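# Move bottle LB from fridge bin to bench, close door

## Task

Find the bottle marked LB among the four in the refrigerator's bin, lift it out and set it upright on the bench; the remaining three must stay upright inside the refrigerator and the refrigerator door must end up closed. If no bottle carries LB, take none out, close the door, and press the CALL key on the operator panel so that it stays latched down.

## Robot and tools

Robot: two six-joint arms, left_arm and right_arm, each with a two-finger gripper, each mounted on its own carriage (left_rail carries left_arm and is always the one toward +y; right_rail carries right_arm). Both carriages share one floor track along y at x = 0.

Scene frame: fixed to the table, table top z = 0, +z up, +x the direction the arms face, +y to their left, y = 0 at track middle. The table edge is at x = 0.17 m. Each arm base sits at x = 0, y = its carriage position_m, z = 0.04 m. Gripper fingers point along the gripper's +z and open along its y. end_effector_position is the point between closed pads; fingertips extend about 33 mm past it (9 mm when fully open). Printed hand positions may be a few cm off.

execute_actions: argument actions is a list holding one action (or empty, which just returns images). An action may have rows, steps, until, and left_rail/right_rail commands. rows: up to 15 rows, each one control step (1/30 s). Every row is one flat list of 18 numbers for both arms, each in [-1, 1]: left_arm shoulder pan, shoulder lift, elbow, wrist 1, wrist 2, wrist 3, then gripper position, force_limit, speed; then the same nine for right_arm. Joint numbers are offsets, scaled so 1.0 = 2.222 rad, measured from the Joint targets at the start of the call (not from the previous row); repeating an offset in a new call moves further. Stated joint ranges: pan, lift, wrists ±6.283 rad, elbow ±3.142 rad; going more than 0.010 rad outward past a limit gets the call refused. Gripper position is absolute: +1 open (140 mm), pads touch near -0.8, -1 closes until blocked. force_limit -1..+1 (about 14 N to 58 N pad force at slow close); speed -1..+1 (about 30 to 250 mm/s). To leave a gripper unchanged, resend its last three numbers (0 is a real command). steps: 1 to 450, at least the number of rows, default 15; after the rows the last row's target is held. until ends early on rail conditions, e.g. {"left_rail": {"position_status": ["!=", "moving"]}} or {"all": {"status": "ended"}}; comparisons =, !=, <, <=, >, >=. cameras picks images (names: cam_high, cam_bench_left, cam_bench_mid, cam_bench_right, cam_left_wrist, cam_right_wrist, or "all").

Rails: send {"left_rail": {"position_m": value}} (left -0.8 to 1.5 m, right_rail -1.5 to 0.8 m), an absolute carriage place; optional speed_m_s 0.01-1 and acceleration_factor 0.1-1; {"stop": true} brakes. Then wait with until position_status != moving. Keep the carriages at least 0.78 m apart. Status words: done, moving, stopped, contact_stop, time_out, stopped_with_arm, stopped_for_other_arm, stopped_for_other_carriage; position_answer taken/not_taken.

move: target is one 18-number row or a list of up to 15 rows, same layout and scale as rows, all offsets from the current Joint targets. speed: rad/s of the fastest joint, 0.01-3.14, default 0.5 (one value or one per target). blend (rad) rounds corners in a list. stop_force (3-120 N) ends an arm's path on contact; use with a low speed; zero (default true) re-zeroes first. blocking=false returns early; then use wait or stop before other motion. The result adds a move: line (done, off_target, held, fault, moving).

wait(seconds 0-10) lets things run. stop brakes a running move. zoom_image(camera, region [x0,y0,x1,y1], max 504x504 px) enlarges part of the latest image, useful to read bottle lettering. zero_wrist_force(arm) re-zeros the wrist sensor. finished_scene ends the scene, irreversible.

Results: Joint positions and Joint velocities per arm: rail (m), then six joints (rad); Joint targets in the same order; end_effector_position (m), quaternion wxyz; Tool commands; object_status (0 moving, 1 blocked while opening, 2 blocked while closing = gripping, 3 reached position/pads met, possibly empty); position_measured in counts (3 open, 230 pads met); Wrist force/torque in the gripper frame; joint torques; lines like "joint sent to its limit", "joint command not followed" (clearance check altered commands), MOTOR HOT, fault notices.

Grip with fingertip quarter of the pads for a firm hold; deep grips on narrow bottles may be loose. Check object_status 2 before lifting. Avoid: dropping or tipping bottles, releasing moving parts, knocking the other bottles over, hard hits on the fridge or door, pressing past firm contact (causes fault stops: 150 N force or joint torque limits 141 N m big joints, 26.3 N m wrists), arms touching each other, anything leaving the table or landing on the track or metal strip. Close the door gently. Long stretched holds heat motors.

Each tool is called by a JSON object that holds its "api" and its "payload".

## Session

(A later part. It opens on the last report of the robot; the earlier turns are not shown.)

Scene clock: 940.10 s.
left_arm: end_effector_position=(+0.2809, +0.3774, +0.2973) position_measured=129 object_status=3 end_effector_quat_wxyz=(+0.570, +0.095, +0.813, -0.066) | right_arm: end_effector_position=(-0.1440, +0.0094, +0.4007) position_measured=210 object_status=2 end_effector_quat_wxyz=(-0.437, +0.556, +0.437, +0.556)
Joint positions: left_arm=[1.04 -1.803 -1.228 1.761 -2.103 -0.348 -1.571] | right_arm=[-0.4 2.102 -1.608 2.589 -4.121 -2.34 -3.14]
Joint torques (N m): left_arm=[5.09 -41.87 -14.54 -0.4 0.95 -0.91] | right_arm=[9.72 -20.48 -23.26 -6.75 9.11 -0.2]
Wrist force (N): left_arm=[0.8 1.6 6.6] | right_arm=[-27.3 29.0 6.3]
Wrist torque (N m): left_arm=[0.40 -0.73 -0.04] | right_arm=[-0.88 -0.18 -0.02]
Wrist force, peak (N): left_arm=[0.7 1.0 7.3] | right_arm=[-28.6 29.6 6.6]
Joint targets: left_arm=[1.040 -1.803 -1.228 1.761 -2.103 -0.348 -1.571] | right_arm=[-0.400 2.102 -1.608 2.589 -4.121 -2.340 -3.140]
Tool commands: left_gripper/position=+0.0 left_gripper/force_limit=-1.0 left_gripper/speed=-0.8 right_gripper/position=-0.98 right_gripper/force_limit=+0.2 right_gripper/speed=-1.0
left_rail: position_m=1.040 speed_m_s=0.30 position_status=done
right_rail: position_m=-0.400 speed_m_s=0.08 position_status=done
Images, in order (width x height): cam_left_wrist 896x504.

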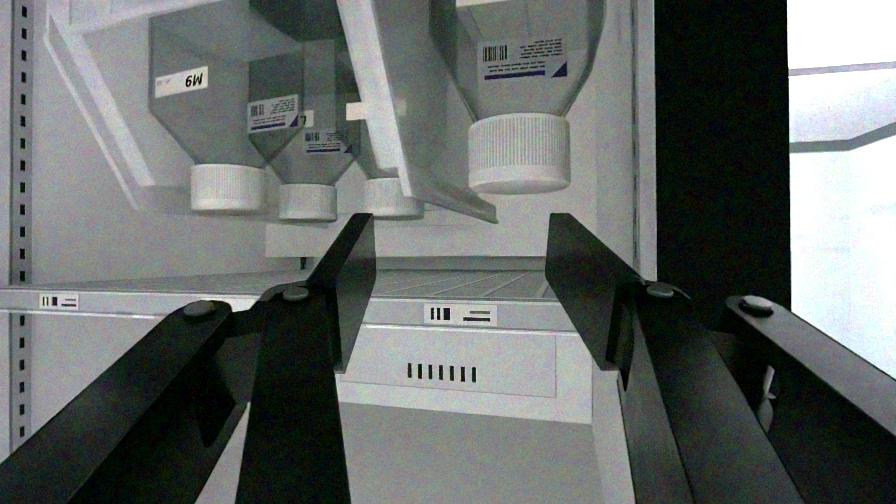

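{"api": "execute_actions", "payload": {"actions": [{"left_rail":{"position_m":1.0},"steps":90,"until":{"left_rail":{"position_status":["!=","moving"]}}}]}}

{"api": "move", "payload": {"target": [0,0.0303,0.0243,-0.055,0,0,0.0,-1,-0.8,0,0,0,0,0,0,-0.98,0.2,-1], "speed": 0.3, "cameras": ["cam_left_wrist"]}}

{"api": "zoom_image", "payload": {"camera": "cam_left_wrist", "region": [200, 0, 500, 240]}}

Scene clock: 947.03 s.
left_arm: end_effector_position=(+0.2809, +0.3374, +0.2973) position_measured=129 object_status=3 end_effector_quat_wxyz=(+0.570, +0.095, +0.813, -0.066) | right_arm: end_effector_position=(-0.1440, +0.0094, +0.4007) position_measured=210 object_status=2 end_effector_quat_wxyz=(-0.437, +0.556, +0.437, +0.556)
Joint positions: left_arm=[1 -1.803 -1.228 1.761 -2.103 -0.348 -1.571] | right_arm=[-0.4 2.102 -1.608 2.589 -4.121 -2.34 -3.14]
Joint torques (N m): left_arm=[5.6 -34.04 -28.95 -4.71 3.94 -0.87] | right_arm=[9.89 -21.11 -23.17 -6.72 9.27 -0.19]
Wrist force (N): left_arm=[0.7 1.5 6.6] | right_arm=[-27.0 28.9 6.1]
Wrist torque (N m): left_arm=[0.37 -0.71 -0.04] | right_arm=[-0.90 -0.24 -0.02]
Wrist force, peak (N): left_arm=[0.6 1.8 7.3] | right_arm=[-28.5 29.7 6.6]
Joint targets: left_arm=[1.000 -1.803 -1.228 1.761 -2.103 -0.348 -1.571] | right_arm=[-0.400 2.102 -1.608 2.589 -4.121 -2.340 -3.140]
Tool commands: left_gripper/position=+0.0 left_gripper/force_limit=-1.0 left_gripper/speed=-0.8 right_gripper/position=-0.98 right_gripper/force_limit=+0.2 right_gripper/speed=-1.0
left_rail: position_m=1.000 speed_m_s=0.30 position_status=done
right_rail: position_m=-0.400 speed_m_s=0.08 position_status=done

Scene clock: 948.07 s.
left_arm: end_effector_position=(+0.2809, +0.3372, +0.2476) position_measured=129 object_status=3 end_effector_quat_wxyz=(+0.570, +0.095, +0.813, -0.067) | right_arm: end_effector_position=(-0.1440, +0.0094, +0.4007) position_measured=210 object_status=2 end_effector_quat_wxyz=(-0.437, +0.556, +0.437, +0.556)
Joint positions: left_arm=[1 -1.803 -1.161 1.815 -2.225 -0.348 -1.571] | right_arm=[-0.4 2.102 -1.608 2.589 -4.121 -2.34 -3.14]
Joint torques (N m): left_arm=[6.77 -31.7 -8.27 -5.93 4 -0.89] | right_arm=[10.19 -21.46 -23.43 -6.66 9.29 -0.23]
Wrist force (N): left_arm=[0.3 1.3 6.8] | right_arm=[-27.9 29.4 6.4]
Wrist torque (N m): left_arm=[0.34 -0.64 -0.02] | right_arm=[-0.86 -0.22 -0.01]
Wrist force, peak (N): left_arm=[1.5 1.4 7.1] | right_arm=[-28.5 29.6 6.7]
Joint targets: left_arm=[1.000 -1.803 -1.161 1.815 -2.225 -0.348 -1.571] | right_arm=[-0.400 2.102 -1.608 2.589 -4.121 -2.340 -3.140]
left_rail: position_m=1.000 speed_m_s=0.30 position_status=done
right_rail: position_m=-0.400 speed_m_s=0.08 position_status=done
move: done
Images, in order (width x height): cam_left_wrist 896x504.

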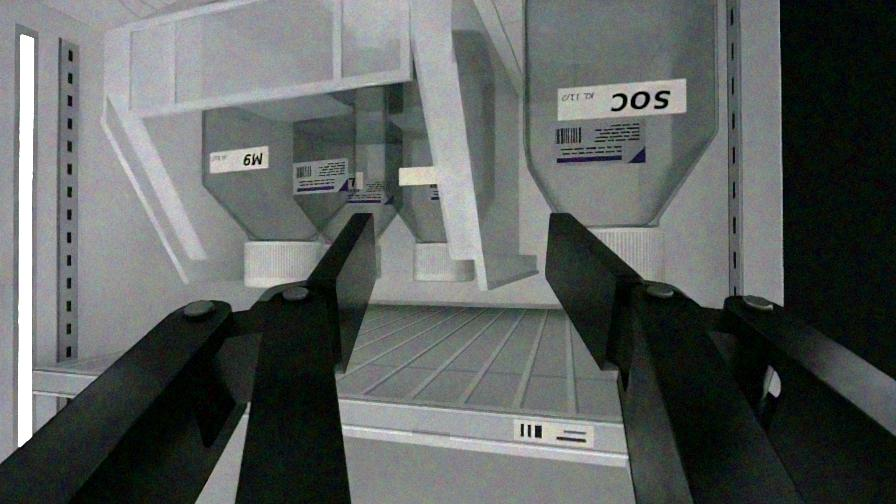

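Scaled by 1.680 from the camera's 896x504 image, which has a finer 1280x720 frame.

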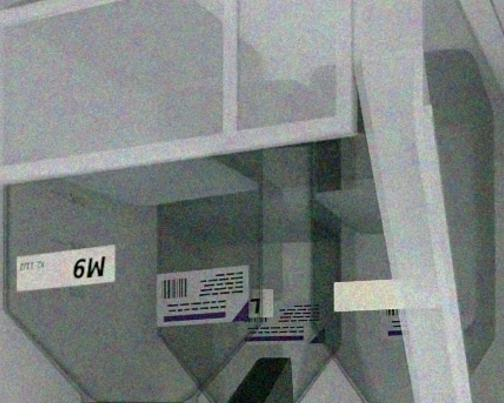

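{"api": "move", "payload": {"target": [0,-0.0303,-0.0243,0.055,0,0,0.0,-1,-0.8,0,0,0,0,0,0,-0.98,0.2,-1], "speed": 0.3}}

{"api": "execute_actions", "payload": {"actions": [{"left_rail":{"position_m":0.871},"steps":90,"until":{"left_rail":{"position_status":["!=","moving"]}}}]}}

{"api": "move", "payload": {"target": [[0.0487,0.0408,-0.0311,-0.0101,0,0,0.0,-1,-0.8,0,0,0,0,0,0,-0.98,0.2,-1],[0.0846,0.0801,-0.0693,-0.0113,0,0,0.0,-1,-0.8,0,0,0,0,0,0,-0.98,0.2,-1]], "speed": 0.15, "stop_force": 6, "blend": 0.01, "cameras": ["cam_left_wrist"]}}

Scene clock: 958.80 s.
left_arm: end_effector_position=(+0.2809, +0.3373, +0.2971) position_measured=129 object_status=3 end_effector_quat_wxyz=(+0.570, +0.095, +0.813, -0.066) | right_arm: end_effector_position=(-0.1440, +0.0094, +0.4007) position_measured=210 object_status=2 end_effector_quat_wxyz=(-0.437, +0.556, +0.437, +0.556)
Joint positions: left_arm=[1 -1.803 -1.228 1.761 -2.103 -0.348 -1.571] | right_arm=[-0.4 2.102 -1.608 2.589 -4.121 -2.34 -3.14]
Joint torques (N m): left_arm=[5.83 -47.54 -30.42 0.15 4.05 -0.77] | right_arm=[10.36 -21.63 -23.93 -6.53 9.28 -0.14]
Wrist force (N): left_arm=[0.2 1.9 6.6] | right_arm=[-26.9 28.9 6.2]
Wrist torque (N m): left_arm=[0.46 -0.61 -0.03] | right_arm=[-0.88 -0.20 -0.02]
Wrist force, peak (N): left_arm=[1.5 1.5 7.5] | right_arm=[-28.7 29.7 6.5]
Joint targets: left_arm=[1.000 -1.803 -1.228 1.761 -2.103 -0.348 -1.571] | right_arm=[-0.400 2.102 -1.608 2.589 -4.121 -2.340 -3.140]
left_rail: position_m=1.000 speed_m_s=0.30 position_status=done
right_rail: position_m=-0.400 speed_m_s=0.08 position_status=done
move: done

Scene clock: 960.03 s.
left_arm: end_effector_position=(+0.2809, +0.2083, +0.2973) position_measured=129 object_status=3 end_effector_quat_wxyz=(+0.570, +0.095, +0.813, -0.066) | right_arm: end_effector_position=(-0.1440, +0.0094, +0.4007) position_measured=210 object_status=2 end_effector_quat_wxyz=(-0.437, +0.556, +0.437, +0.556)
Joint positions: left_arm=[0.871 -1.803 -1.228 1.761 -2.103 -0.348 -1.571] | right_arm=[-0.4 2.102 -1.608 2.589 -4.121 -2.34 -3.14]
Joint torques (N m): left_arm=[5.19 -46.26 -25.43 -0.03 3.88 -0.82] | right_arm=[10.51 -21.84 -24.09 -6.57 9.36 -0.16]
Wrist force (N): left_arm=[0.4 1.6 7.0] | right_arm=[-27.2 28.9 6.2]
Wrist torque (N m): left_arm=[0.40 -0.66 -0.04] | right_arm=[-0.90 -0.21 -0.01]
Wrist force, peak (N): left_arm=[0.5 1.8 7.2] | right_arm=[-28.4 29.7 6.6]
Joint targets: left_arm=[0.871 -1.803 -1.228 1.761 -2.103 -0.348 -1.571] | right_arm=[-0.400 2.102 -1.608 2.589 -4.121 -2.340 -3.140]
Tool commands: left_gripper/position=+0.0 left_gripper/force_limit=-1.0 left_gripper/speed=-0.8 right_gripper/position=-0.98 right_gripper/force_limit=+0.2 right_gripper/speed=-1.0
left_rail: position_m=0.871 speed_m_s=0.30 position_status=done
right_rail: position_m=-0.400 speed_m_s=0.08 position_status=done

Scene clock: 962.57 s.
left_arm: end_effector_position=(+0.3970, +0.2087, +0.2577) position_measured=129 object_status=3 end_effector_quat_wxyz=(+0.574, +0.018, +0.819, -0.013) | right_arm: end_effector_position=(-0.1440, +0.0094, +0.4007) position_measured=210 object_status=2 end_effector_quat_wxyz=(-0.437, +0.556, +0.437, +0.556)
Joint positions: left_arm=[0.871 -1.615 -1.05 1.607 -2.128 -0.348 -1.571] | right_arm=[-0.4 2.102 -1.608 2.589 -4.121 -2.34 -3.14]
Joint torques (N m): left_arm=[11.83 -39.26 -30.72 -5.73 4.02 -0.78] | right_arm=[9.53 -21.4 -23.19 -6.33 9.32 -0.1]
Wrist force (N): left_arm=[0.1 0.6 6.7] | right_arm=[-28.4 29.4 6.5]
Wrist torque (N m): left_arm=[0.38 -0.53 -0.05] | right_arm=[-0.86 -0.18 -0.01]
Wrist force, peak (N): left_arm=[0.3 0.6 7.6] | right_arm=[-28.7 29.5 6.6]
Joint targets: left_arm=[0.871 -1.615 -1.050 1.607 -2.128 -0.348 -1.571] | right_arm=[-0.400 2.102 -1.608 2.589 -4.121 -2.340 -3.140]
left_rail: position_m=0.871 speed_m_s=0.30 position_status=done
right_rail: position_m=-0.400 speed_m_s=0.08 position_status=done
move: done
Images, in order (width x height): cam_left_wrist 896x504.

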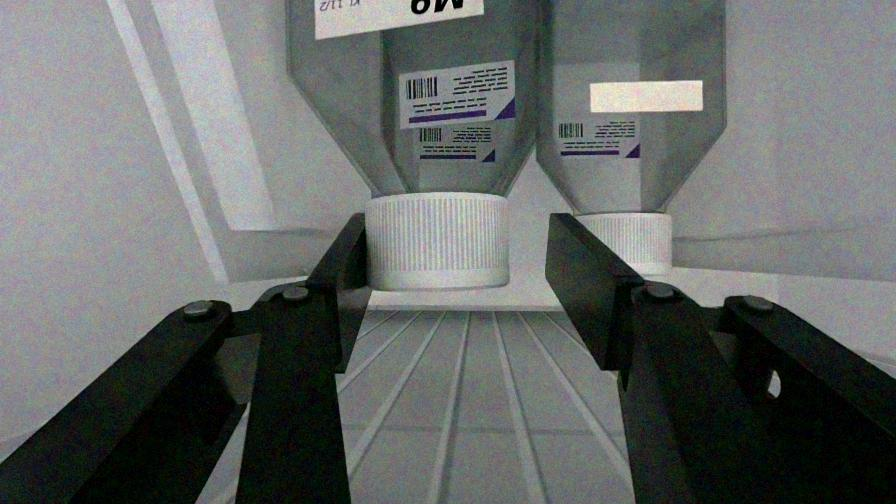

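{"api": "execute_actions", "payload": {"actions": [{"left_rail":{"position_m":0.862,"speed_m_s":0.05},"steps":60,"until":{"left_rail":{"position_status":["!=","moving"]}}}]}}

{"api": "move", "payload": {"target": [-0.0054,-0.0059,0.0057,0,0,0,0.0,-1,-0.8,0,0,0,0,0,0,-0.98,0.2,-1], "speed": 0.1}}

{"api": "move", "payload": {"target": [0,0,0,0,0,0,-1,-1,-1,0,0,0,0,0,0,-0.98,0.2,-1]}}

{"api": "wait", "payload": {"seconds": 1, "cameras": ["cam_left_wrist"]}}

Scene clock: 967.63 s.
left_arm: end_effector_position=(+0.3970, +0.1997, +0.2577) position_measured=129 object_status=3 end_effector_quat_wxyz=(+0.574, +0.018, +0.819, -0.013) | right_arm: end_effector_position=(-0.1440, +0.0094, +0.4007) position_measured=210 object_status=2 end_effector_quat_wxyz=(-0.437, +0.556, +0.437, +0.556)
Joint positions: left_arm=[0.862 -1.615 -1.05 1.607 -2.128 -0.348 -1.571] | right_arm=[-0.4 2.102 -1.608 2.589 -4.121 -2.34 -3.14]
Joint torques (N m): left_arm=[7.36 -42.12 -29.95 -5.81 3.98 -0.69] | right_arm=[10.62 -21.36 -23.75 -6.3 9.4 0.01]
Wrist force (N): left_arm=[0.5 1.4 7.0] | right_arm=[-28.2 29.4 6.7]
Wrist torque (N m): left_arm=[0.37 -0.65 -0.04] | right_arm=[-0.86 -0.21 -0.02]
Wrist force, peak (N): left_arm=[0.5 1.3 7.1] | right_arm=[-28.6 29.4 6.8]
Joint targets: left_arm=[0.862 -1.615 -1.050 1.607 -2.128 -0.348 -1.571] | right_arm=[-0.400 2.102 -1.608 2.589 -4.121 -2.340 -3.140]
Tool commands: left_gripper/position=+0.0 left_gripper/force_limit=-1.0 left_gripper/speed=-0.8 right_gripper/position=-0.98 right_gripper/force_limit=+0.2 right_gripper/speed=-1.0
left_rail: position_m=0.862 speed_m_s=0.05 position_status=done
right_rail: position_m=-0.400 speed_m_s=0.08 position_status=done

Scene clock: 968.43 s.
left_arm: end_effector_position=(+0.3894, +0.1997, +0.2606) position_measured=129 object_status=3 end_effector_quat_wxyz=(+0.574, +0.023, +0.819, -0.016) | right_arm: end_effector_position=(-0.1440, +0.0094, +0.4007) position_measured=210 object_status=2 end_effector_quat_wxyz=(-0.437, +0.556, +0.437, +0.556)
Joint positions: left_arm=[0.862 -1.627 -1.063 1.619 -2.128 -0.348 -1.571] | right_arm=[-0.4 2.102 -1.608 2.589 -4.121 -2.34 -3.14]
Joint torques (N m): left_arm=[-8.45 -54.71 -9.7 -5.64 3.91 -0.79] | right_arm=[10.25 -21.36 -24.36 -6.23 9.43 -0.1]
Wrist force (N): left_arm=[0.3 1.2 6.9] | right_arm=[-27.6 29.0 6.6]
Wrist torque (N m): left_arm=[0.33 -0.62 -0.04] | right_arm=[-0.88 -0.22 -0.02]
Wrist force, peak (N): left_arm=[0.4 1.5 7.2] | right_arm=[-28.6 29.4 6.8]
Joint targets: left_arm=[0.862 -1.627 -1.063 1.619 -2.128 -0.348 -1.571] | right_arm=[-0.400 2.102 -1.608 2.589 -4.121 -2.340 -3.140]
left_rail: position_m=0.862 speed_m_s=0.05 position_status=done
right_rail: position_m=-0.400 speed_m_s=0.08 position_status=done
move: done

Scene clock: 969.30 s.
left_arm: end_effector_position=(+0.3893, +0.1997, +0.2607) position_measured=159 object_status=0 end_effector_quat_wxyz=(+0.574, +0.023, +0.819, -0.016) | right_arm: end_effector_position=(-0.1440, +0.0094, +0.4007) position_measured=210 object_status=2 end_effector_quat_wxyz=(-0.437, +0.556, +0.437, +0.556)
Joint positions: left_arm=[0.862 -1.627 -1.063 1.619 -2.128 -0.348 -1.571] | right_arm=[-0.4 2.102 -1.608 2.589 -4.121 -2.34 -3.14]
Joint torques (N m): left_arm=[-7.71 -54.68 -12.56 -5.57 3.96 -0.73] | right_arm=[10.76 -21.68 -22.9 -6.15 9.42 -0.06]
Wrist force (N): left_arm=[3.8 1.4 7.9] | right_arm=[-27.5 29.1 6.4]
Wrist torque (N m): left_arm=[0.33 -0.73 -0.05] | right_arm=[-0.87 -0.18 -0.01]
Wrist force, peak (N): left_arm=[3.8 1.6 8.0] | right_arm=[-28.5 29.6 6.7]
Joint targets: left_arm=[0.862 -1.627 -1.063 1.619 -2.128 -0.348 -1.571] | right_arm=[-0.400 2.102 -1.608 2.589 -4.121 -2.340 -3.140]
left_rail: position_m=0.862 speed_m_s=0.05 position_status=done
right_rail: position_m=-0.400 speed_m_s=0.08 position_status=done
move: done

Scene clock: 970.30 s.
left_arm: end_effector_position=(+0.3893, +0.1997, +0.2607) position_measured=159 object_status=2 end_effector_quat_wxyz=(+0.574, +0.023, +0.819, -0.016) | right_arm: end_effector_position=(-0.1440, +0.0094, +0.4007) position_measured=210 object_status=2 end_effector_quat_wxyz=(-0.437, +0.556, +0.437, +0.556)
Joint positions: left_arm=[0.862 -1.627 -1.063 1.619 -2.128 -0.348 -1.571] | right_arm=[-0.4 2.102 -1.608 2.589 -4.121 -2.34 -3.14]
Joint torques (N m): left_arm=[-5.55 -52.39 -22.25 -5.05 3.94 -0.69] | right_arm=[11.43 -21.41 -24.78 -6.22 9.45 0.02]
Wrist force (N): left_arm=[3.5 1.5 7.6] | right_arm=[-27.1 28.8 6.2]
Wrist torque (N m): left_arm=[0.38 -0.72 -0.05] | right_arm=[-0.89 -0.18 -0.01]
Wrist force, peak (N): left_arm=[4.1 1.6 8.6] | right_arm=[-28.1 29.5 6.6]
Joint targets: left_arm=[0.862 -1.627 -1.063 1.619 -2.128 -0.348 -1.571] | right_arm=[-0.400 2.102 -1.608 2.589 -4.121 -2.340 -3.140]
Tool commands: left_gripper/position=-1.0 left_gripper/force_limit=-1.0 left_gripper/speed=-1.0 right_gripper/position=-0.98 right_gripper/force_limit=+0.2 right_gripper/speed=-1.0
left_rail: position_m=0.862 speed_m_s=0.05 position_status=done
right_rail: position_m=-0.400 speed_m_s=0.08 position_status=done
wait: 1.00 s
Images, in order (width x height): cam_left_wrist 896x504.

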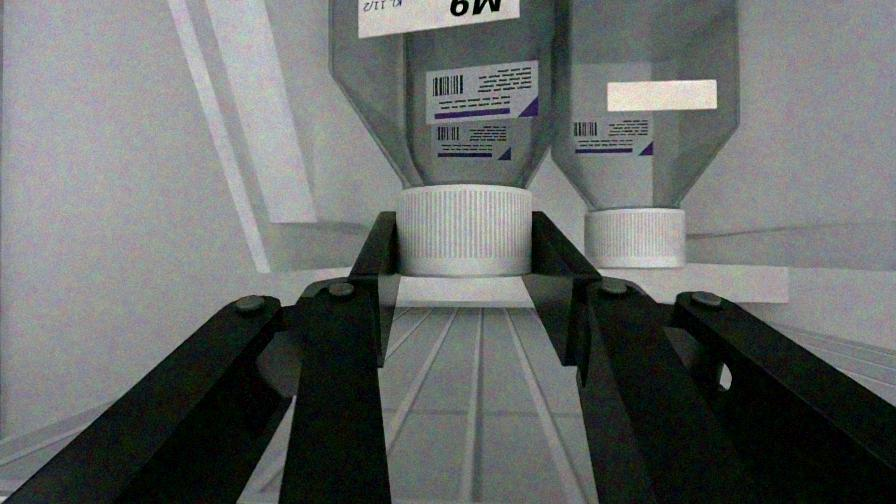

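{"api": "move", "payload": {"target": [0,0,0,0,0,0,-0.98,-0.1,-1,0,0,0,0,0,0,-0.98,0.2,-1]}}

{"api": "move", "payload": {"target": [0,-0.0054,-0.0046,0.01,0,0,-0.98,-0.1,-1,0,0,0,0,0,0,-0.98,0.2,-1], "speed": 0.05}}

{"api": "execute_actions", "payload": {"actions": [{"left_rail":{"position_m":0.94,"speed_m_s":0.04,"acceleration_factor":0.2},"steps":150,"until":{"left_rail":{"position_status":["!=","moving"]}}}], "cameras": ["cam_left_wrist"]}}

{"api": "zoom_image", "payload": {"camera": "cam_left_wrist", "region": [200, 0, 560, 220]}}

Scene clock: 978.50 s.
left_arm: end_effector_position=(+0.3893, +0.1997, +0.2607) position_measured=159 object_status=2 end_effector_quat_wxyz=(+0.574, +0.023, +0.819, -0.016) | right_arm: end_effector_position=(-0.1440, +0.0094, +0.4007) position_measured=210 object_status=2 end_effector_quat_wxyz=(-0.437, +0.556, +0.437, +0.556)
Joint positions: left_arm=[0.862 -1.627 -1.063 1.619 -2.128 -0.348 -1.571] | right_arm=[-0.4 2.102 -1.608 2.589 -4.121 -2.34 -3.14]
Joint torques (N m): left_arm=[6.35 -43.81 -32.29 -1.41 4.07 -0.51] | right_arm=[11.55 -22.05 -23.71 -6.2 9.61 0.25]
Wrist force (N): left_arm=[3.1 1.7 7.3] | right_arm=[-26.9 29.0 6.2]
Wrist torque (N m): left_arm=[0.43 -0.67 -0.05] | right_arm=[-0.86 -0.22 -0.02]
Wrist force, peak (N): left_arm=[4.6 1.3 8.7] | right_arm=[-28.3 29.5 6.6]
Joint targets: left_arm=[0.862 -1.627 -1.063 1.619 -2.128 -0.348 -1.571] | right_arm=[-0.400 2.102 -1.608 2.589 -4.121 -2.340 -3.140]
left_rail: position_m=0.862 speed_m_s=0.05 position_status=done
right_rail: position_m=-0.400 speed_m_s=0.08 position_status=done
move: done

Scene clock: 979.37 s.
left_arm: end_effector_position=(+0.3893, +0.1997, +0.2704) position_measured=159 object_status=2 end_effector_quat_wxyz=(+0.574, +0.023, +0.819, -0.016) | right_arm: end_effector_position=(-0.1440, +0.0094, +0.4007) position_measured=210 object_status=2 end_effector_quat_wxyz=(-0.437, +0.556, +0.437, +0.556)
Joint positions: left_arm=[0.862 -1.627 -1.075 1.609 -2.106 -0.348 -1.571] | right_arm=[-0.4 2.102 -1.608 2.589 -4.121 -2.34 -3.14]
Joint torques (N m): left_arm=[6.25 -57.44 -33.24 -0.42 3.99 -0.59] | right_arm=[10.69 -21.57 -24.3 -6.16 9.57 0.2]
Wrist force (N): left_arm=[4.2 1.3 8.2] | right_arm=[-27.3 29.2 6.5]
Wrist torque (N m): left_arm=[0.35 -0.65 -0.04] | right_arm=[-0.85 -0.21 -0.02]
Wrist force, peak (N): left_arm=[4.9 1.5 8.2] | right_arm=[-28.0 29.5 6.7]
Joint targets: left_arm=[0.862 -1.627 -1.075 1.609 -2.106 -0.348 -1.571] | right_arm=[-0.400 2.102 -1.608 2.589 -4.121 -2.340 -3.140]
left_rail: position_m=0.862 speed_m_s=0.05 position_status=done
right_rail: position_m=-0.400 speed_m_s=0.08 position_status=done
move: done

Scene clock: 981.67 s.
left_arm: end_effector_position=(+0.3893, +0.2777, +0.2706) position_measured=159 object_status=2 end_effector_quat_wxyz=(+0.574, +0.023, +0.819, -0.016) | right_arm: end_effector_position=(-0.1440, +0.0094, +0.4007) position_measured=210 object_status=2 end_effector_quat_wxyz=(-0.437, +0.556, +0.437, +0.556)
Joint positions: left_arm=[0.94 -1.627 -1.075 1.609 -2.106 -0.348 -1.571] | right_arm=[-0.4 2.102 -1.608 2.589 -4.121 -2.34 -3.14]
Joint torques (N m): left_arm=[6.32 -55.27 -32.02 -0.35 3.97 -0.54] | right_arm=[11.44 -22.39 -24.62 -6.14 9.6 0.26]
Wrist force (N): left_arm=[3.7 0.7 6.6] | right_arm=[-26.5 28.8 6.3]
Wrist torque (N m): left_arm=[0.41 -0.58 -0.07] | right_arm=[-0.88 -0.20 -0.01]
Wrist force, peak (N): left_arm=[4.7 1.3 8.5] | right_arm=[-28.2 29.5 6.9]
Joint targets: left_arm=[0.940 -1.627 -1.075 1.609 -2.106 -0.348 -1.571] | right_arm=[-0.400 2.102 -1.608 2.589 -4.121 -2.340 -3.140]
Tool commands: left_gripper/position=-0.98 left_gripper/force_limit=-0.1 left_gripper/speed=-1.0 right_gripper/position=-0.98 right_gripper/force_limit=+0.2 right_gripper/speed=-1.0
left_rail: position_m=0.940 speed_m_s=0.04 position_status=done
right_rail: position_m=-0.400 speed_m_s=0.08 position_status=done
Images, in order (width x height): cam_left_wrist 896x504.

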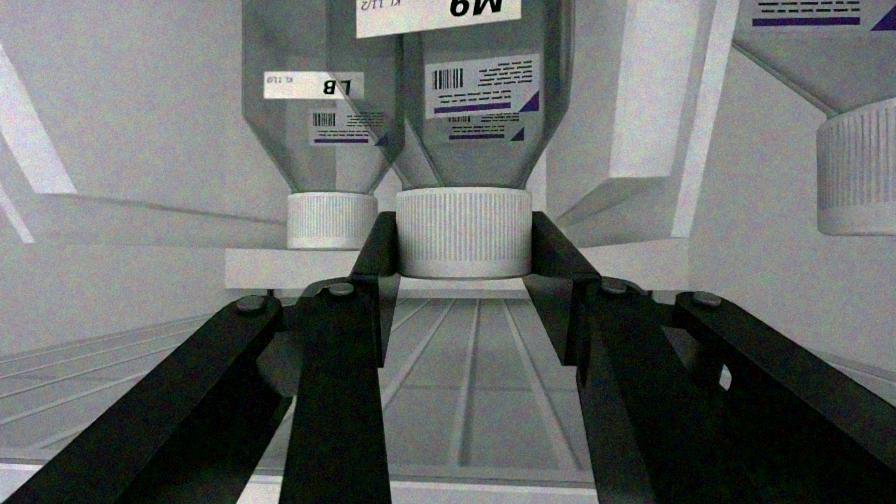

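Scaled by 1.400 from the camera's 896x504 image, which has a finer 1280x720 frame.

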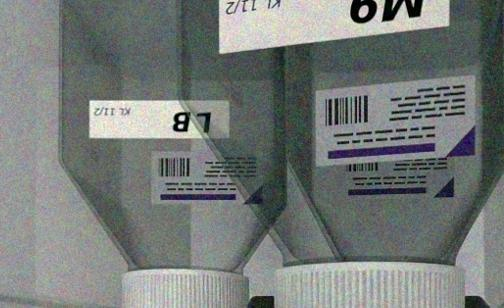

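{"api": "move", "payload": {"target": [0,0.0054,0.0046,-0.00995,0,0,-0.98,-0.1,-1,0,0,0,0,0,0,-0.98,0.2,-1], "speed": 0.03, "stop_force": 5, "cameras": ["cam_left_wrist"]}}

Scene clock: 1020.00 s.
left_arm: end_effector_position=(+0.3893, +0.2777, +0.2621) position_measured=159 object_status=2 end_effector_quat_wxyz=(+0.574, +0.023, +0.819, -0.016) | right_arm: end_effector_position=(-0.1440, +0.0094, +0.4007) position_measured=210 object_status=2 end_effector_quat_wxyz=(-0.437, +0.556, +0.437, +0.556)
Joint positions: left_arm=[0.94 -1.627 -1.065 1.618 -2.125 -0.348 -1.571] | right_arm=[-0.4 2.102 -1.608 2.589 -4.121 -2.34 -3.14]
Joint torques (N m): left_arm=[5.58 -54.84 -31.36 0.04 0.3 -0.44] | right_arm=[11.01 -22.03 -25 -5.99 9.77 0.46]
Wrist force (N): left_arm=[0.4 1.7 5.8] | right_arm=[-27.4 28.8 6.4]
Wrist torque (N m): left_arm=[0.38 -0.57 -0.06] | right_arm=[-0.88 -0.21 -0.02]
Wrist force, peak (N): left_arm=[5.4 1.2 8.1] | right_arm=[-29.0 29.4 6.8]
Joint targets: left_arm=[0.940 -1.627 -1.065 1.618 -2.125 -0.348 -1.571] | right_arm=[-0.400 2.102 -1.608 2.589 -4.121 -2.340 -3.140]
left_rail: position_m=0.940 speed_m_s=0.04 position_status=done
right_rail: position_m=-0.400 speed_m_s=0.08 position_status=done
move: contact (left_arm)
Images, in order (width x height): cam_left_wrist 896x504.

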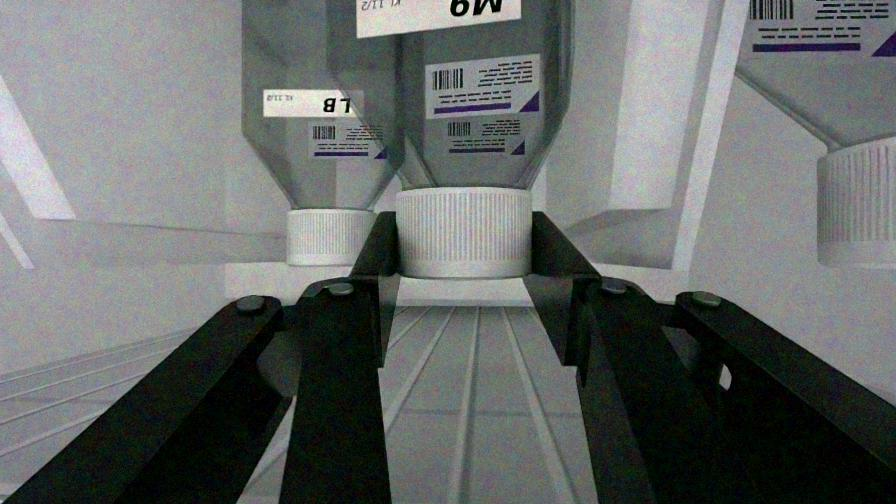

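{"api": "execute_actions", "payload": {"actions": [{"rows":[[0,0,0,0,0,0,-0.05,-1,-1,0,0,0,0,0,0,-0.98,0.2,-1]],"steps":25}], "cameras": ["cam_left_wrist"]}}

Scene clock: 1025.97 s.
left_arm: end_effector_position=(+0.3893, +0.2777, +0.2621) position_measured=135 object_status=3 end_effector_quat_wxyz=(+0.574, +0.023, +0.819, -0.016) | right_arm: end_effector_position=(-0.1440, +0.0094, +0.4007) position_measured=210 object_status=2 end_effector_quat_wxyz=(-0.437, +0.556, +0.437, +0.556)
Joint positions: left_arm=[0.94 -1.627 -1.065 1.618 -2.125 -0.348 -1.571] | right_arm=[-0.4 2.102 -1.608 2.589 -4.121 -2.34 -3.14]
Joint torques (N m): left_arm=[5.58 -53.24 -27.9 -1.14 3.73 -0.24] | right_arm=[11.97 -21.88 -24.95 -5.84 9.85 0.46]
Wrist force (N): left_arm=[0.2 1.4 6.7] | right_arm=[-27.2 28.6 6.3]
Wrist torque (N m): left_arm=[0.35 -0.60 -0.05] | right_arm=[-0.85 -0.21 -0.01]
Wrist force, peak (N): left_arm=[0.2 1.4 7.2] | right_arm=[-28.3 29.2 6.8]
Joint targets: left_arm=[0.940 -1.627 -1.065 1.618 -2.125 -0.348 -1.571] | right_arm=[-0.400 2.102 -1.608 2.589 -4.121 -2.340 -3.140]
left_rail: position_m=0.940 speed_m_s=0.04 position_status=done
right_rail: position_m=-0.400 speed_m_s=0.08 position_status=done
Images, in order (width x height): cam_left_wrist 896x504.

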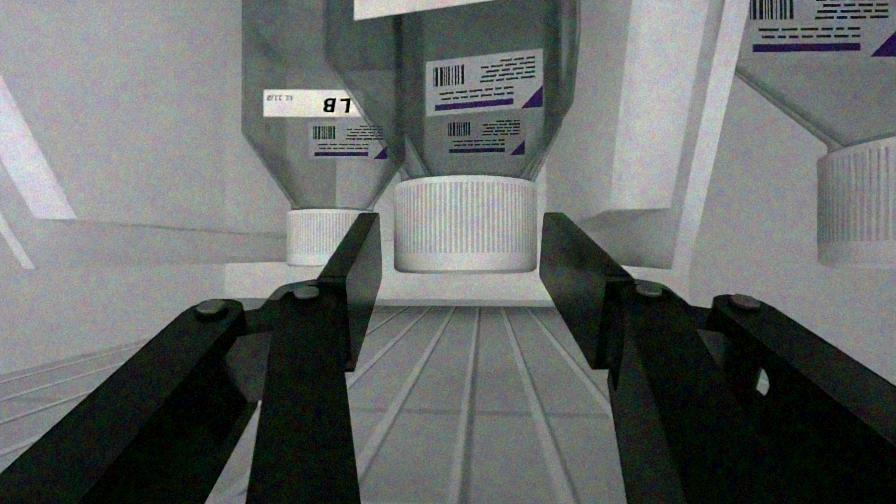

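{"api": "move", "payload": {"target": [[-0.0306,-0.0325,0.0333,-0.0002,0,0,-0.05,-1,-1,0,0,0,0,0,0,-0.98,0.2,-1],[-0.0792,-0.0734,0.0644,0.0099,-0.0005,0,-0.05,-1,-1,0,0,0,0,0,0,-0.98,0.2,-1]], "speed": [0.08,0.2], "blend": 0.02, "cameras": ["cam_left_wrist","cam_high"]}}

{"api": "execute_actions", "payload": {"actions": [{"left_rail":{"position_m":0.855,"speed_m_s":0.2},"steps":90,"until":{"left_rail":{"position_status":["!=","moving"]}}}], "cameras": ["cam_left_wrist"]}}

Scene clock: 1032.40 s.
left_arm: end_effector_position=(+0.2810, +0.2775, +0.2967) position_measured=135 object_status=3 end_effector_quat_wxyz=(+0.570, +0.095, +0.814, -0.066) | right_arm: end_effector_position=(-0.1440, +0.0094, +0.4007) position_measured=210 object_status=2 end_effector_quat_wxyz=(-0.437, +0.556, +0.437, +0.556)
Joint positions: left_arm=[0.94 -1.802 -1.228 1.761 -2.103 -0.35 -1.571] | right_arm=[-0.4 2.102 -1.608 2.589 -4.121 -2.34 -3.14]
Joint torques (N m): left_arm=[-8.51 -48.98 -11.74 0.21 -0.12 -0.37] | right_arm=[12 -22.26 -24.68 -5.92 9.91 0.57]
Wrist force (N): left_arm=[0.6 1.8 7.0] | right_arm=[-28.3 29.0 6.5]
Wrist torque (N m): left_arm=[0.43 -0.67 -0.03] | right_arm=[-0.85 -0.17 -0.02]
Wrist force, peak (N): left_arm=[0.6 1.6 7.3] | right_arm=[-28.2 29.2 6.6]
Joint targets: left_arm=[0.940 -1.803 -1.228 1.761 -2.103 -0.350 -1.571] | right_arm=[-0.400 2.102 -1.608 2.589 -4.121 -2.340 -3.140]
left_rail: position_m=0.940 speed_m_s=0.04 position_status=done
right_rail: position_m=-0.400 speed_m_s=0.08 position_status=done
move: done
Images, in order (width x height): cam_high 896x504, cam_left_wrist 896x504.

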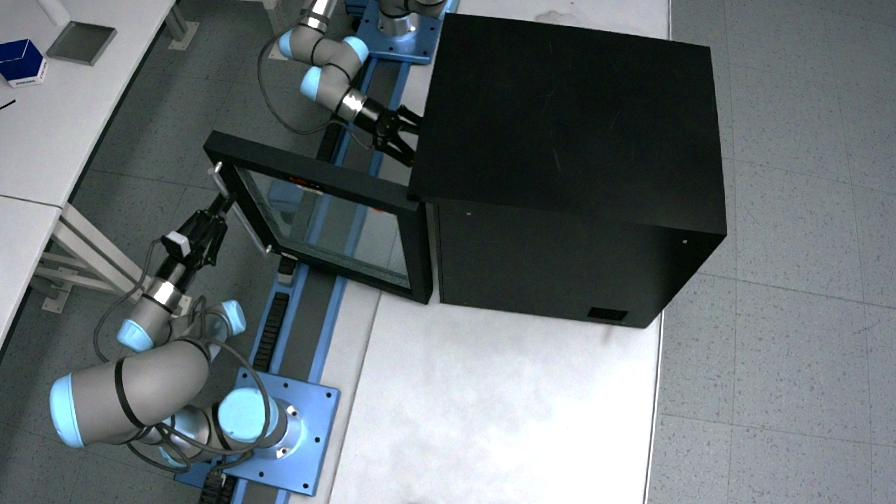

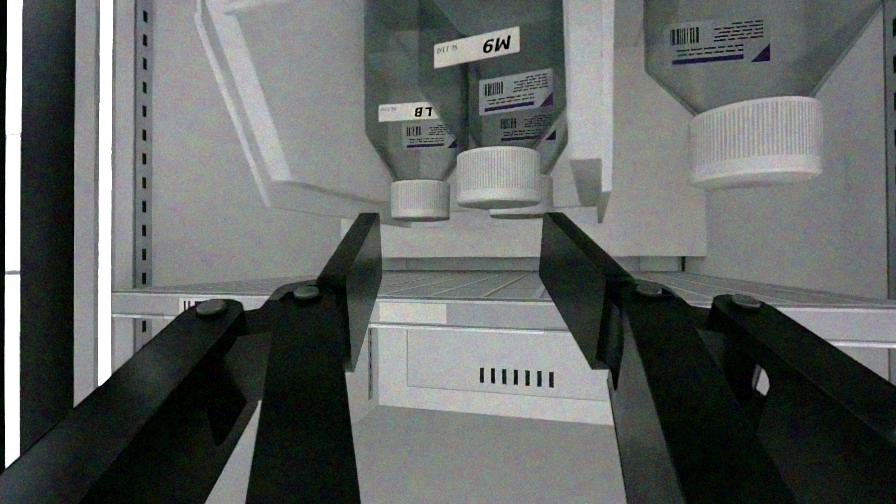

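Scene clock: 1033.60 s.
left_arm: end_effector_position=(+0.2808, +0.1925, +0.2968) position_measured=135 object_status=3 end_effector_quat_wxyz=(+0.570, +0.095, +0.814, -0.066) | right_arm: end_effector_position=(-0.1440, +0.0094, +0.4007) position_measured=210 object_status=2 end_effector_quat_wxyz=(-0.437, +0.556, +0.437, +0.556)
Joint positions: left_arm=[0.855 -1.803 -1.228 1.761 -2.103 -0.35 -1.571] | right_arm=[-0.4 2.102 -1.608 2.589 -4.121 -2.34 -3.14]
Joint torques (N m): left_arm=[-7.05 -46.43 -13.37 -0.2 0.83 -0.44] | right_arm=[12.1 -21.76 -25.16 -5.97 9.96 0.65]
Wrist force (N): left_arm=[0.3 1.7 6.7] | right_arm=[-26.7 28.3 6.0]
Wrist torque (N m): left_arm=[0.42 -0.64 -0.03] | right_arm=[-0.86 -0.21 -0.02]
Wrist force, peak (N): left_arm=[0.5 1.3 7.3] | right_arm=[-28.3 29.1 6.5]
Joint targets: left_arm=[0.855 -1.803 -1.228 1.761 -2.103 -0.350 -1.571] | right_arm=[-0.400 2.102 -1.608 2.589 -4.121 -2.340 -3.140]
Tool commands: left_gripper/position=-0.05 left_gripper/force_limit=-1.0 left_gripper/speed=-1.0 right_gripper/position=-0.98 right_gripper/force_limit=+0.2 right_gripper/speed=-1.0
left_rail: position_m=0.855 speed_m_s=0.20 position_status=done
right_rail: position_m=-0.400 speed_m_s=0.08 position_status=done
Images, in order (width x height): cam_left_wrist 896x504.

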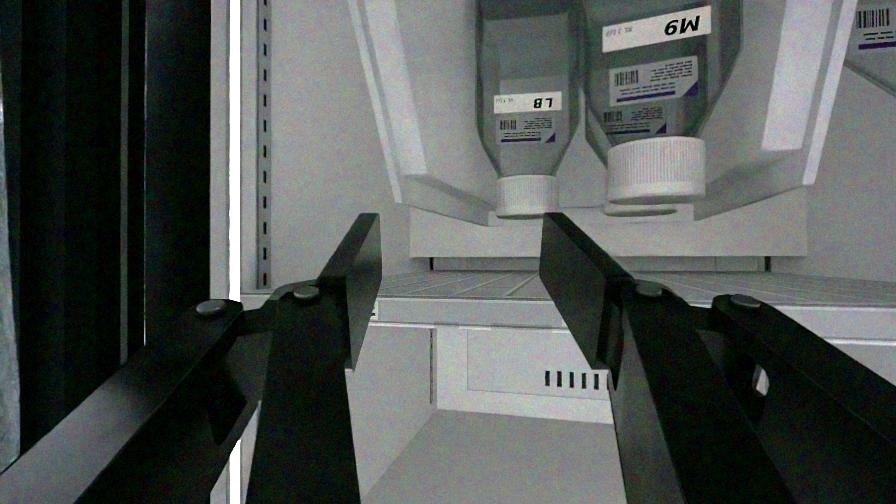

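{"api": "execute_actions", "payload": {"actions": [{"left_rail":{"position_m":0.859},"rows":[[0,0,0,0,0,0,-0.08,-1,-1,0,0,0,0,0,0,-0.98,0.2,-1]],"steps":40,"until":{"left_rail":{"position_status":["!=","moving"]}}}]}}

{"api": "move", "payload": {"target": [0.0788,0.1,-0.0452,-0.0551,0.0633,0,-0.08,-1,-1,0,0,0,0,0,0,-0.98,0.2,-1], "speed": 0.15, "stop_force": 8, "cameras": ["cam_left_wrist"]}}

Scene clock: 1065.30 s.
left_arm: end_effector_position=(+0.2808, +0.1965, +0.2968) position_measured=139 object_status=3 end_effector_quat_wxyz=(+0.570, +0.095, +0.814, -0.066) | right_arm: end_effector_position=(-0.1440, +0.0094, +0.4007) position_measured=210 object_status=2 end_effector_quat_wxyz=(-0.437, +0.556, +0.437, +0.556)
Joint positions: left_arm=[0.859 -1.803 -1.228 1.761 -2.103 -0.35 -1.571] | right_arm=[-0.4 2.102 -1.608 2.589 -4.121 -2.34 -3.14]
Joint torques (N m): left_arm=[5.44 -46.23 -29.03 -1.99 3.89 -0.42] | right_arm=[12.61 -21.86 -25.37 -5.9 10.21 0.73]
Wrist force (N): left_arm=[0.4 1.9 6.8] | right_arm=[-27.9 28.9 6.3]
Wrist torque (N m): left_arm=[0.45 -0.62 -0.03] | right_arm=[-0.86 -0.20 -0.01]
Wrist force, peak (N): left_arm=[0.5 1.9 7.2] | right_arm=[-28.3 29.1 6.7]
Joint targets: left_arm=[0.859 -1.803 -1.228 1.761 -2.103 -0.350 -1.571] | right_arm=[-0.400 2.102 -1.608 2.589 -4.121 -2.340 -3.140]
left_rail: position_m=0.859 speed_m_s=0.20 position_status=done
right_rail: position_m=-0.400 speed_m_s=0.08 position_status=done

Scene clock: 1068.00 s.
left_arm: end_effector_position=(+0.4007, +0.1969, +0.2580) position_measured=139 object_status=3 end_effector_quat_wxyz=(+0.629, +0.022, +0.777, -0.018) | right_arm: end_effector_position=(-0.1440, +0.0094, +0.4007) position_measured=210 object_status=2 end_effector_quat_wxyz=(-0.437, +0.556, +0.437, +0.556)
Joint positions: left_arm=[0.859 -1.628 -1.006 1.661 -2.225 -0.209 -1.571] | right_arm=[-0.4 2.102 -1.608 2.589 -4.121 -2.34 -3.14]
Joint torques (N m): left_arm=[11.26 -39.5 -30.23 -5.94 4.64 -0.46] | right_arm=[13.01 -22.21 -25.31 -5.94 10.15 0.92]
Wrist force (N): left_arm=[0.0 1.4 6.8] | right_arm=[-26.7 28.2 6.1]
Wrist torque (N m): left_arm=[0.35 -0.65 -0.04] | right_arm=[-0.87 -0.22 -0.02]
Wrist force, peak (N): left_arm=[0.4 1.5 7.2] | right_arm=[-28.5 29.1 6.7]
Joint targets: left_arm=[0.859 -1.628 -1.006 1.661 -2.225 -0.209 -1.571] | right_arm=[-0.400 2.102 -1.608 2.589 -4.121 -2.340 -3.140]
left_rail: position_m=0.859 speed_m_s=0.20 position_status=done
right_rail: position_m=-0.400 speed_m_s=0.08 position_status=done
move: done
Images, in order (width x height): cam_left_wrist 896x504.

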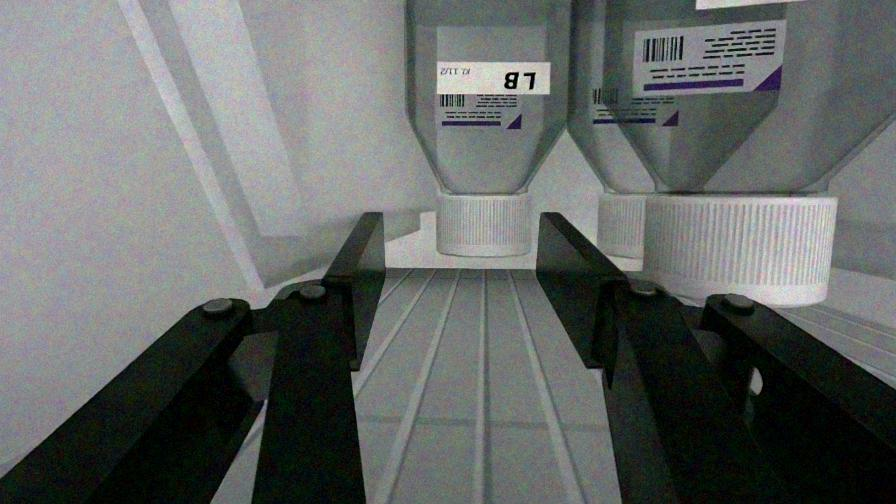

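{"api": "move", "payload": {"target": [-0.0301,-0.0591,0.0139,0.0448,-0.063,0,0.0,-1,-1,0,0,0,0,0,0,-0.98,0.2,-1], "speed": 0.2}}

{"api": "execute_actions", "payload": {"actions": [{"left_rail":{"position_m":0.940},"steps":90,"until":{"left_rail":{"position_status":["!=","moving"]}}}]}}

{"api": "move", "payload": {"target": [0.0306,0.0325,-0.0333,0.0002,0,0,0.0,-1,-1,0,0,0,0,0,0,-0.98,0.2,-1], "speed": 0.12, "stop_force": 8, "cameras": ["cam_left_wrist"]}}

Scene clock: 1084.20 s.
left_arm: end_effector_position=(+0.3471, +0.1993, +0.2753) position_measured=129 object_status=3 end_effector_quat_wxyz=(+0.573, +0.050, +0.817, -0.036) | right_arm: end_effector_position=(-0.1440, +0.0094, +0.4007) position_measured=210 object_status=2 end_effector_quat_wxyz=(-0.437, +0.556, +0.437, +0.556)
Joint positions: left_arm=[0.859 -1.694 -1.137 1.691 -2.126 -0.349 -1.571] | right_arm=[-0.4 2.102 -1.608 2.589 -4.121 -2.34 -3.14]
Joint torques (N m): left_arm=[-8.51 -52.63 -9.5 0.24 0.14 -0.62] | right_arm=[13.8 -22.57 -25.76 -6.14 10.11 1.03]
Wrist force (N): left_arm=[0.7 1.3 6.7] | right_arm=[-26.7 28.1 6.0]
Wrist torque (N m): left_arm=[0.34 -0.72 -0.05] | right_arm=[-0.89 -0.20 -0.02]
Wrist force, peak (N): left_arm=[0.0 7.9 10.2] | right_arm=[-28.5 29.0 6.6]
Joint targets: left_arm=[0.859 -1.695 -1.137 1.691 -2.125 -0.349 -1.571] | right_arm=[-0.400 2.102 -1.608 2.589 -4.121 -2.340 -3.140]
left_rail: position_m=0.859 speed_m_s=0.20 position_status=done
right_rail: position_m=-0.400 speed_m_s=0.08 position_status=done
move: done

Scene clock: 1085.40 s.
left_arm: end_effector_position=(+0.3469, +0.2803, +0.2754) position_measured=129 object_status=3 end_effector_quat_wxyz=(+0.573, +0.050, +0.818, -0.036) | right_arm: end_effector_position=(-0.1440, +0.0094, +0.4007) position_measured=210 object_status=2 end_effector_quat_wxyz=(-0.437, +0.556, +0.437, +0.556)
Joint positions: left_arm=[0.94 -1.695 -1.137 1.691 -2.125 -0.349 -1.571] | right_arm=[-0.4 2.102 -1.608 2.589 -4.121 -2.34 -3.14]
Joint torques (N m): left_arm=[-3.13 -44.31 -13.44 -0.17 0.51 -0.69] | right_arm=[13.31 -22.05 -26.2 -6.16 10.23 1.19]
Wrist force (N): left_arm=[0.6 1.7 7.1] | right_arm=[-28.3 28.9 6.6]
Wrist torque (N m): left_arm=[0.42 -0.68 -0.05] | right_arm=[-0.87 -0.19 -0.02]
Wrist force, peak (N): left_arm=[0.3 1.8 7.1] | right_arm=[-28.3 29.1 6.4]
Joint targets: left_arm=[0.940 -1.695 -1.137 1.691 -2.125 -0.349 -1.571] | right_arm=[-0.400 2.102 -1.608 2.589 -4.121 -2.340 -3.140]
Tool commands: left_gripper/position=+0.0 left_gripper/force_limit=-1.0 left_gripper/speed=-1.0 right_gripper/position=-0.98 right_gripper/force_limit=+0.2 right_gripper/speed=-1.0
left_rail: position_m=0.940 speed_m_s=0.20 position_status=done
right_rail: position_m=-0.400 speed_m_s=0.08 position_status=done

Scene clock: 1087.20 s.
left_arm: end_effector_position=(+0.3894, +0.2776, +0.2622) position_measured=129 object_status=3 end_effector_quat_wxyz=(+0.573, +0.022, +0.819, -0.017) | right_arm: end_effector_position=(-0.1440, +0.0094, +0.4007) position_measured=210 object_status=2 end_effector_quat_wxyz=(-0.437, +0.556, +0.437, +0.556)
Joint positions: left_arm=[0.94 -1.627 -1.065 1.617 -2.125 -0.349 -1.571] | right_arm=[-0.4 2.102 -1.608 2.589 -4.121 -2.34 -3.14]
Joint torques (N m): left_arm=[10.9 -38.83 -31.46 0.14 1.53 -0.64] | right_arm=[13.34 -22.32 -26.18 -6.06 10.17 1.22]
Wrist force (N): left_arm=[0.2 1.2 7.0] | right_arm=[-27.3 28.7 6.3]
Wrist torque (N m): left_arm=[0.32 -0.60 -0.04] | right_arm=[-0.84 -0.21 -0.02]
Wrist force, peak (N): left_arm=[0.6 1.6 7.5] | right_arm=[-28.3 29.1 6.4]
Joint targets: left_arm=[0.940 -1.627 -1.065 1.617 -2.125 -0.349 -1.571] | right_arm=[-0.400 2.102 -1.608 2.589 -4.121 -2.340 -3.140]
left_rail: position_m=0.940 speed_m_s=0.20 position_status=done
right_rail: position_m=-0.400 speed_m_s=0.08 position_status=done
move: done
Images, in order (width x height): cam_left_wrist 896x504.

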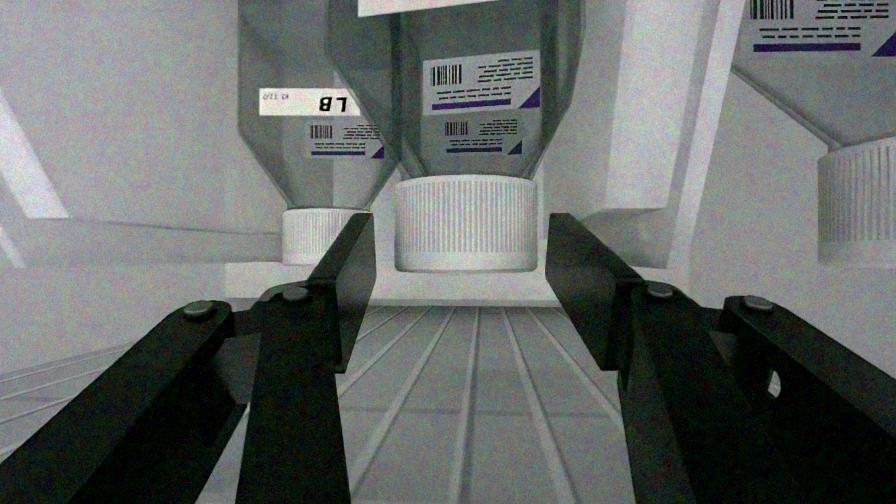

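{"api": "execute_actions", "payload": {"actions": [{"rows":[[0,0,0,0,0,0,-1,-1,-1,0,0,0,0,0,0,-0.98,0.2,-1]],"steps":45}]}}

{"api": "move", "payload": {"target": [0,-0.0054,-0.0046,0.00995,0,0,-0.98,-0.1,-1,0,0,0,0,0,0,-0.98,0.2,-1], "speed": 0.05}}

{"api": "execute_actions", "payload": {"actions": [{"left_rail":{"position_m":0.954,"speed_m_s":0.04},"steps":90,"until":{"left_rail":{"position_status":["!=","moving"]}}}]}}

{"api": "move", "payload": {"target": [0,0.0054,0.0046,-0.00995,0,0,-0.98,-0.1,-1,0,0,0,0,0,0,-0.98,0.2,-1], "speed": 0.03, "stop_force": 5, "cameras": ["cam_left_wrist"]}}

Scene clock: 1093.20 s.
left_arm: end_effector_position=(+0.3894, +0.2776, +0.2622) position_measured=159 object_status=2 end_effector_quat_wxyz=(+0.573, +0.022, +0.819, -0.017) | right_arm: end_effector_position=(-0.1440, +0.0094, +0.4007) position_measured=210 object_status=2 end_effector_quat_wxyz=(-0.437, +0.556, +0.437, +0.556)
Joint positions: left_arm=[0.94 -1.627 -1.065 1.617 -2.125 -0.349 -1.571] | right_arm=[-0.4 2.102 -1.608 2.589 -4.121 -2.34 -3.14]
Joint torques (N m): left_arm=[8.95 -39.49 -29.9 -1.22 3.73 -0.71] | right_arm=[13.56 -22.88 -26.3 -6.16 10.02 1.15]
Wrist force (N): left_arm=[-0.6 2.5 5.9] | right_arm=[-28.1 29.0 6.4]
Wrist torque (N m): left_arm=[0.34 -0.60 -0.01] | right_arm=[-0.86 -0.17 -0.02]
Wrist force, peak (N): left_arm=[0.5 1.2 7.2] | right_arm=[-28.4 29.2 6.5]
Joint targets: left_arm=[0.940 -1.627 -1.065 1.617 -2.125 -0.349 -1.571] | right_arm=[-0.400 2.102 -1.608 2.589 -4.121 -2.340 -3.140]
left_rail: position_m=0.940 speed_m_s=0.20 position_status=done
right_rail: position_m=-0.400 speed_m_s=0.08 position_status=done

Scene clock: 1094.07 s.
left_arm: end_effector_position=(+0.3894, +0.2776, +0.2720) position_measured=159 object_status=2 end_effector_quat_wxyz=(+0.573, +0.022, +0.819, -0.017) | right_arm: end_effector_position=(-0.1440, +0.0094, +0.4007) position_measured=210 object_status=2 end_effector_quat_wxyz=(-0.437, +0.556, +0.437, +0.556)
Joint positions: left_arm=[0.94 -1.627 -1.077 1.607 -2.103 -0.349 -1.571] | right_arm=[-0.4 2.102 -1.608 2.589 -4.121 -2.34 -3.14]
Joint torques (N m): left_arm=[7.92 -58.24 -34.09 -0.25 3.78 -0.81] | right_arm=[13.53 -22.67 -25.91 -6.1 10.06 1.27]
Wrist force (N): left_arm=[4.3 1.1 8.5] | right_arm=[-26.4 28.4 6.2]
Wrist torque (N m): left_arm=[0.31 -0.71 -0.04] | right_arm=[-0.85 -0.22 -0.01]
Wrist force, peak (N): left_arm=[4.6 1.2 8.4] | right_arm=[-28.5 29.2 6.6]
Joint targets: left_arm=[0.940 -1.627 -1.077 1.607 -2.103 -0.349 -1.571] | right_arm=[-0.400 2.102 -1.608 2.589 -4.121 -2.340 -3.140]
left_rail: position_m=0.940 speed_m_s=0.20 position_status=done
right_rail: position_m=-0.400 speed_m_s=0.08 position_status=done
move: done

Scene clock: 1094.77 s.
left_arm: end_effector_position=(+0.3894, +0.2916, +0.2721) position_measured=159 object_status=2 end_effector_quat_wxyz=(+0.573, +0.022, +0.819, -0.017) | right_arm: end_effector_position=(-0.1440, +0.0094, +0.4007) position_measured=210 object_status=2 end_effector_quat_wxyz=(-0.437, +0.556, +0.437, +0.556)
Joint positions: left_arm=[0.954 -1.627 -1.077 1.607 -2.103 -0.349 -1.571] | right_arm=[-0.4 2.102 -1.608 2.589 -4.121 -2.34 -3.14]
Joint torques (N m): left_arm=[6.92 -54.83 -29.3 0.45 3.76 -0.75] | right_arm=[13.33 -22.42 -26.05 -6.05 10.13 1.28]
Wrist force (N): left_arm=[3.9 -2.6 8.9] | right_arm=[-27.8 28.3 6.4]
Wrist torque (N m): left_arm=[0.69 -0.70 -0.23] | right_arm=[-0.91 -0.17 -0.02]
Wrist force, peak (N): left_arm=[5.5 -1.9 9.5] | right_arm=[-27.8 28.9 6.6]
Joint targets: left_arm=[0.954 -1.627 -1.077 1.607 -2.103 -0.349 -1.571] | right_arm=[-0.400 2.102 -1.608 2.589 -4.121 -2.340 -3.140]
Tool commands: left_gripper/position=-0.98 left_gripper/force_limit=-0.1 left_gripper/speed=-1.0 right_gripper/position=-0.98 right_gripper/force_limit=+0.2 right_gripper/speed=-1.0
left_rail: position_m=0.954 speed_m_s=0.04 position_status=done
right_rail: position_m=-0.400 speed_m_s=0.08 position_status=done

Scene clock: 1096.57 s.
left_arm: end_effector_position=(+0.3894, +0.2916, +0.2650) position_measured=159 object_status=2 end_effector_quat_wxyz=(+0.573, +0.022, +0.819, -0.017) | right_arm: end_effector_position=(-0.1440, +0.0094, +0.4007) position_measured=210 object_status=2 end_effector_quat_wxyz=(-0.437, +0.556, +0.437, +0.556)
Joint positions: left_arm=[0.954 -1.627 -1.068 1.615 -2.119 -0.349 -1.571] | right_arm=[-0.4 2.102 -1.608 2.589 -4.121 -2.34 -3.14]
Joint torques (N m): left_arm=[5.41 -55.88 -30.43 0.78 0.72 -0.79] | right_arm=[13.49 -22.72 -25.95 -6.14 10.04 1.3]
Wrist force (N): left_arm=[1.3 -3.1 8.7] | right_arm=[-27.7 28.2 6.2]
Wrist torque (N m): left_arm=[0.62 -0.66 -0.29] | right_arm=[-0.87 -0.17 -0.02]
Wrist force, peak (N): left_arm=[-8.8 -3.7 5.5] | right_arm=[-29.0 28.2 6.5]
Joint targets: left_arm=[0.954 -1.627 -1.068 1.615 -2.119 -0.349 -1.571] | right_arm=[-0.400 2.102 -1.608 2.589 -4.121 -2.340 -3.140]
left_rail: position_m=0.954 speed_m_s=0.04 position_status=done
right_rail: position_m=-0.400 speed_m_s=0.08 position_status=done
move: contact (left_arm)
Images, in order (width x height): cam_left_wrist 896x504.

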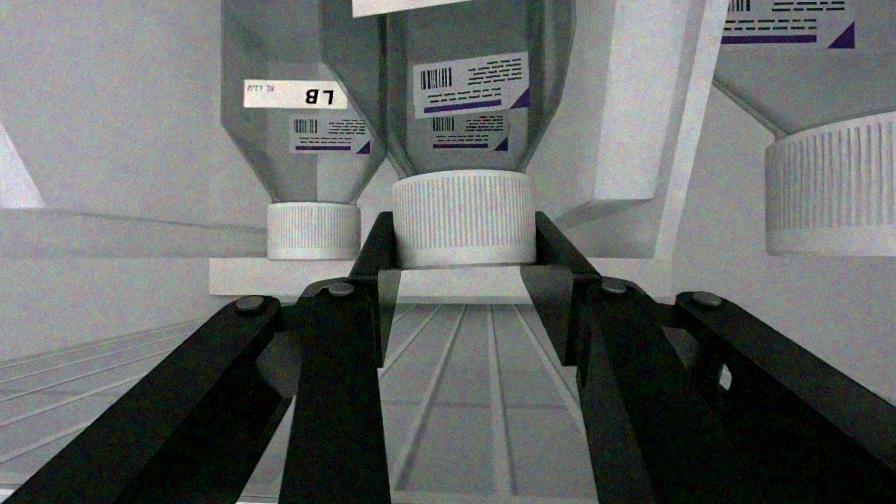

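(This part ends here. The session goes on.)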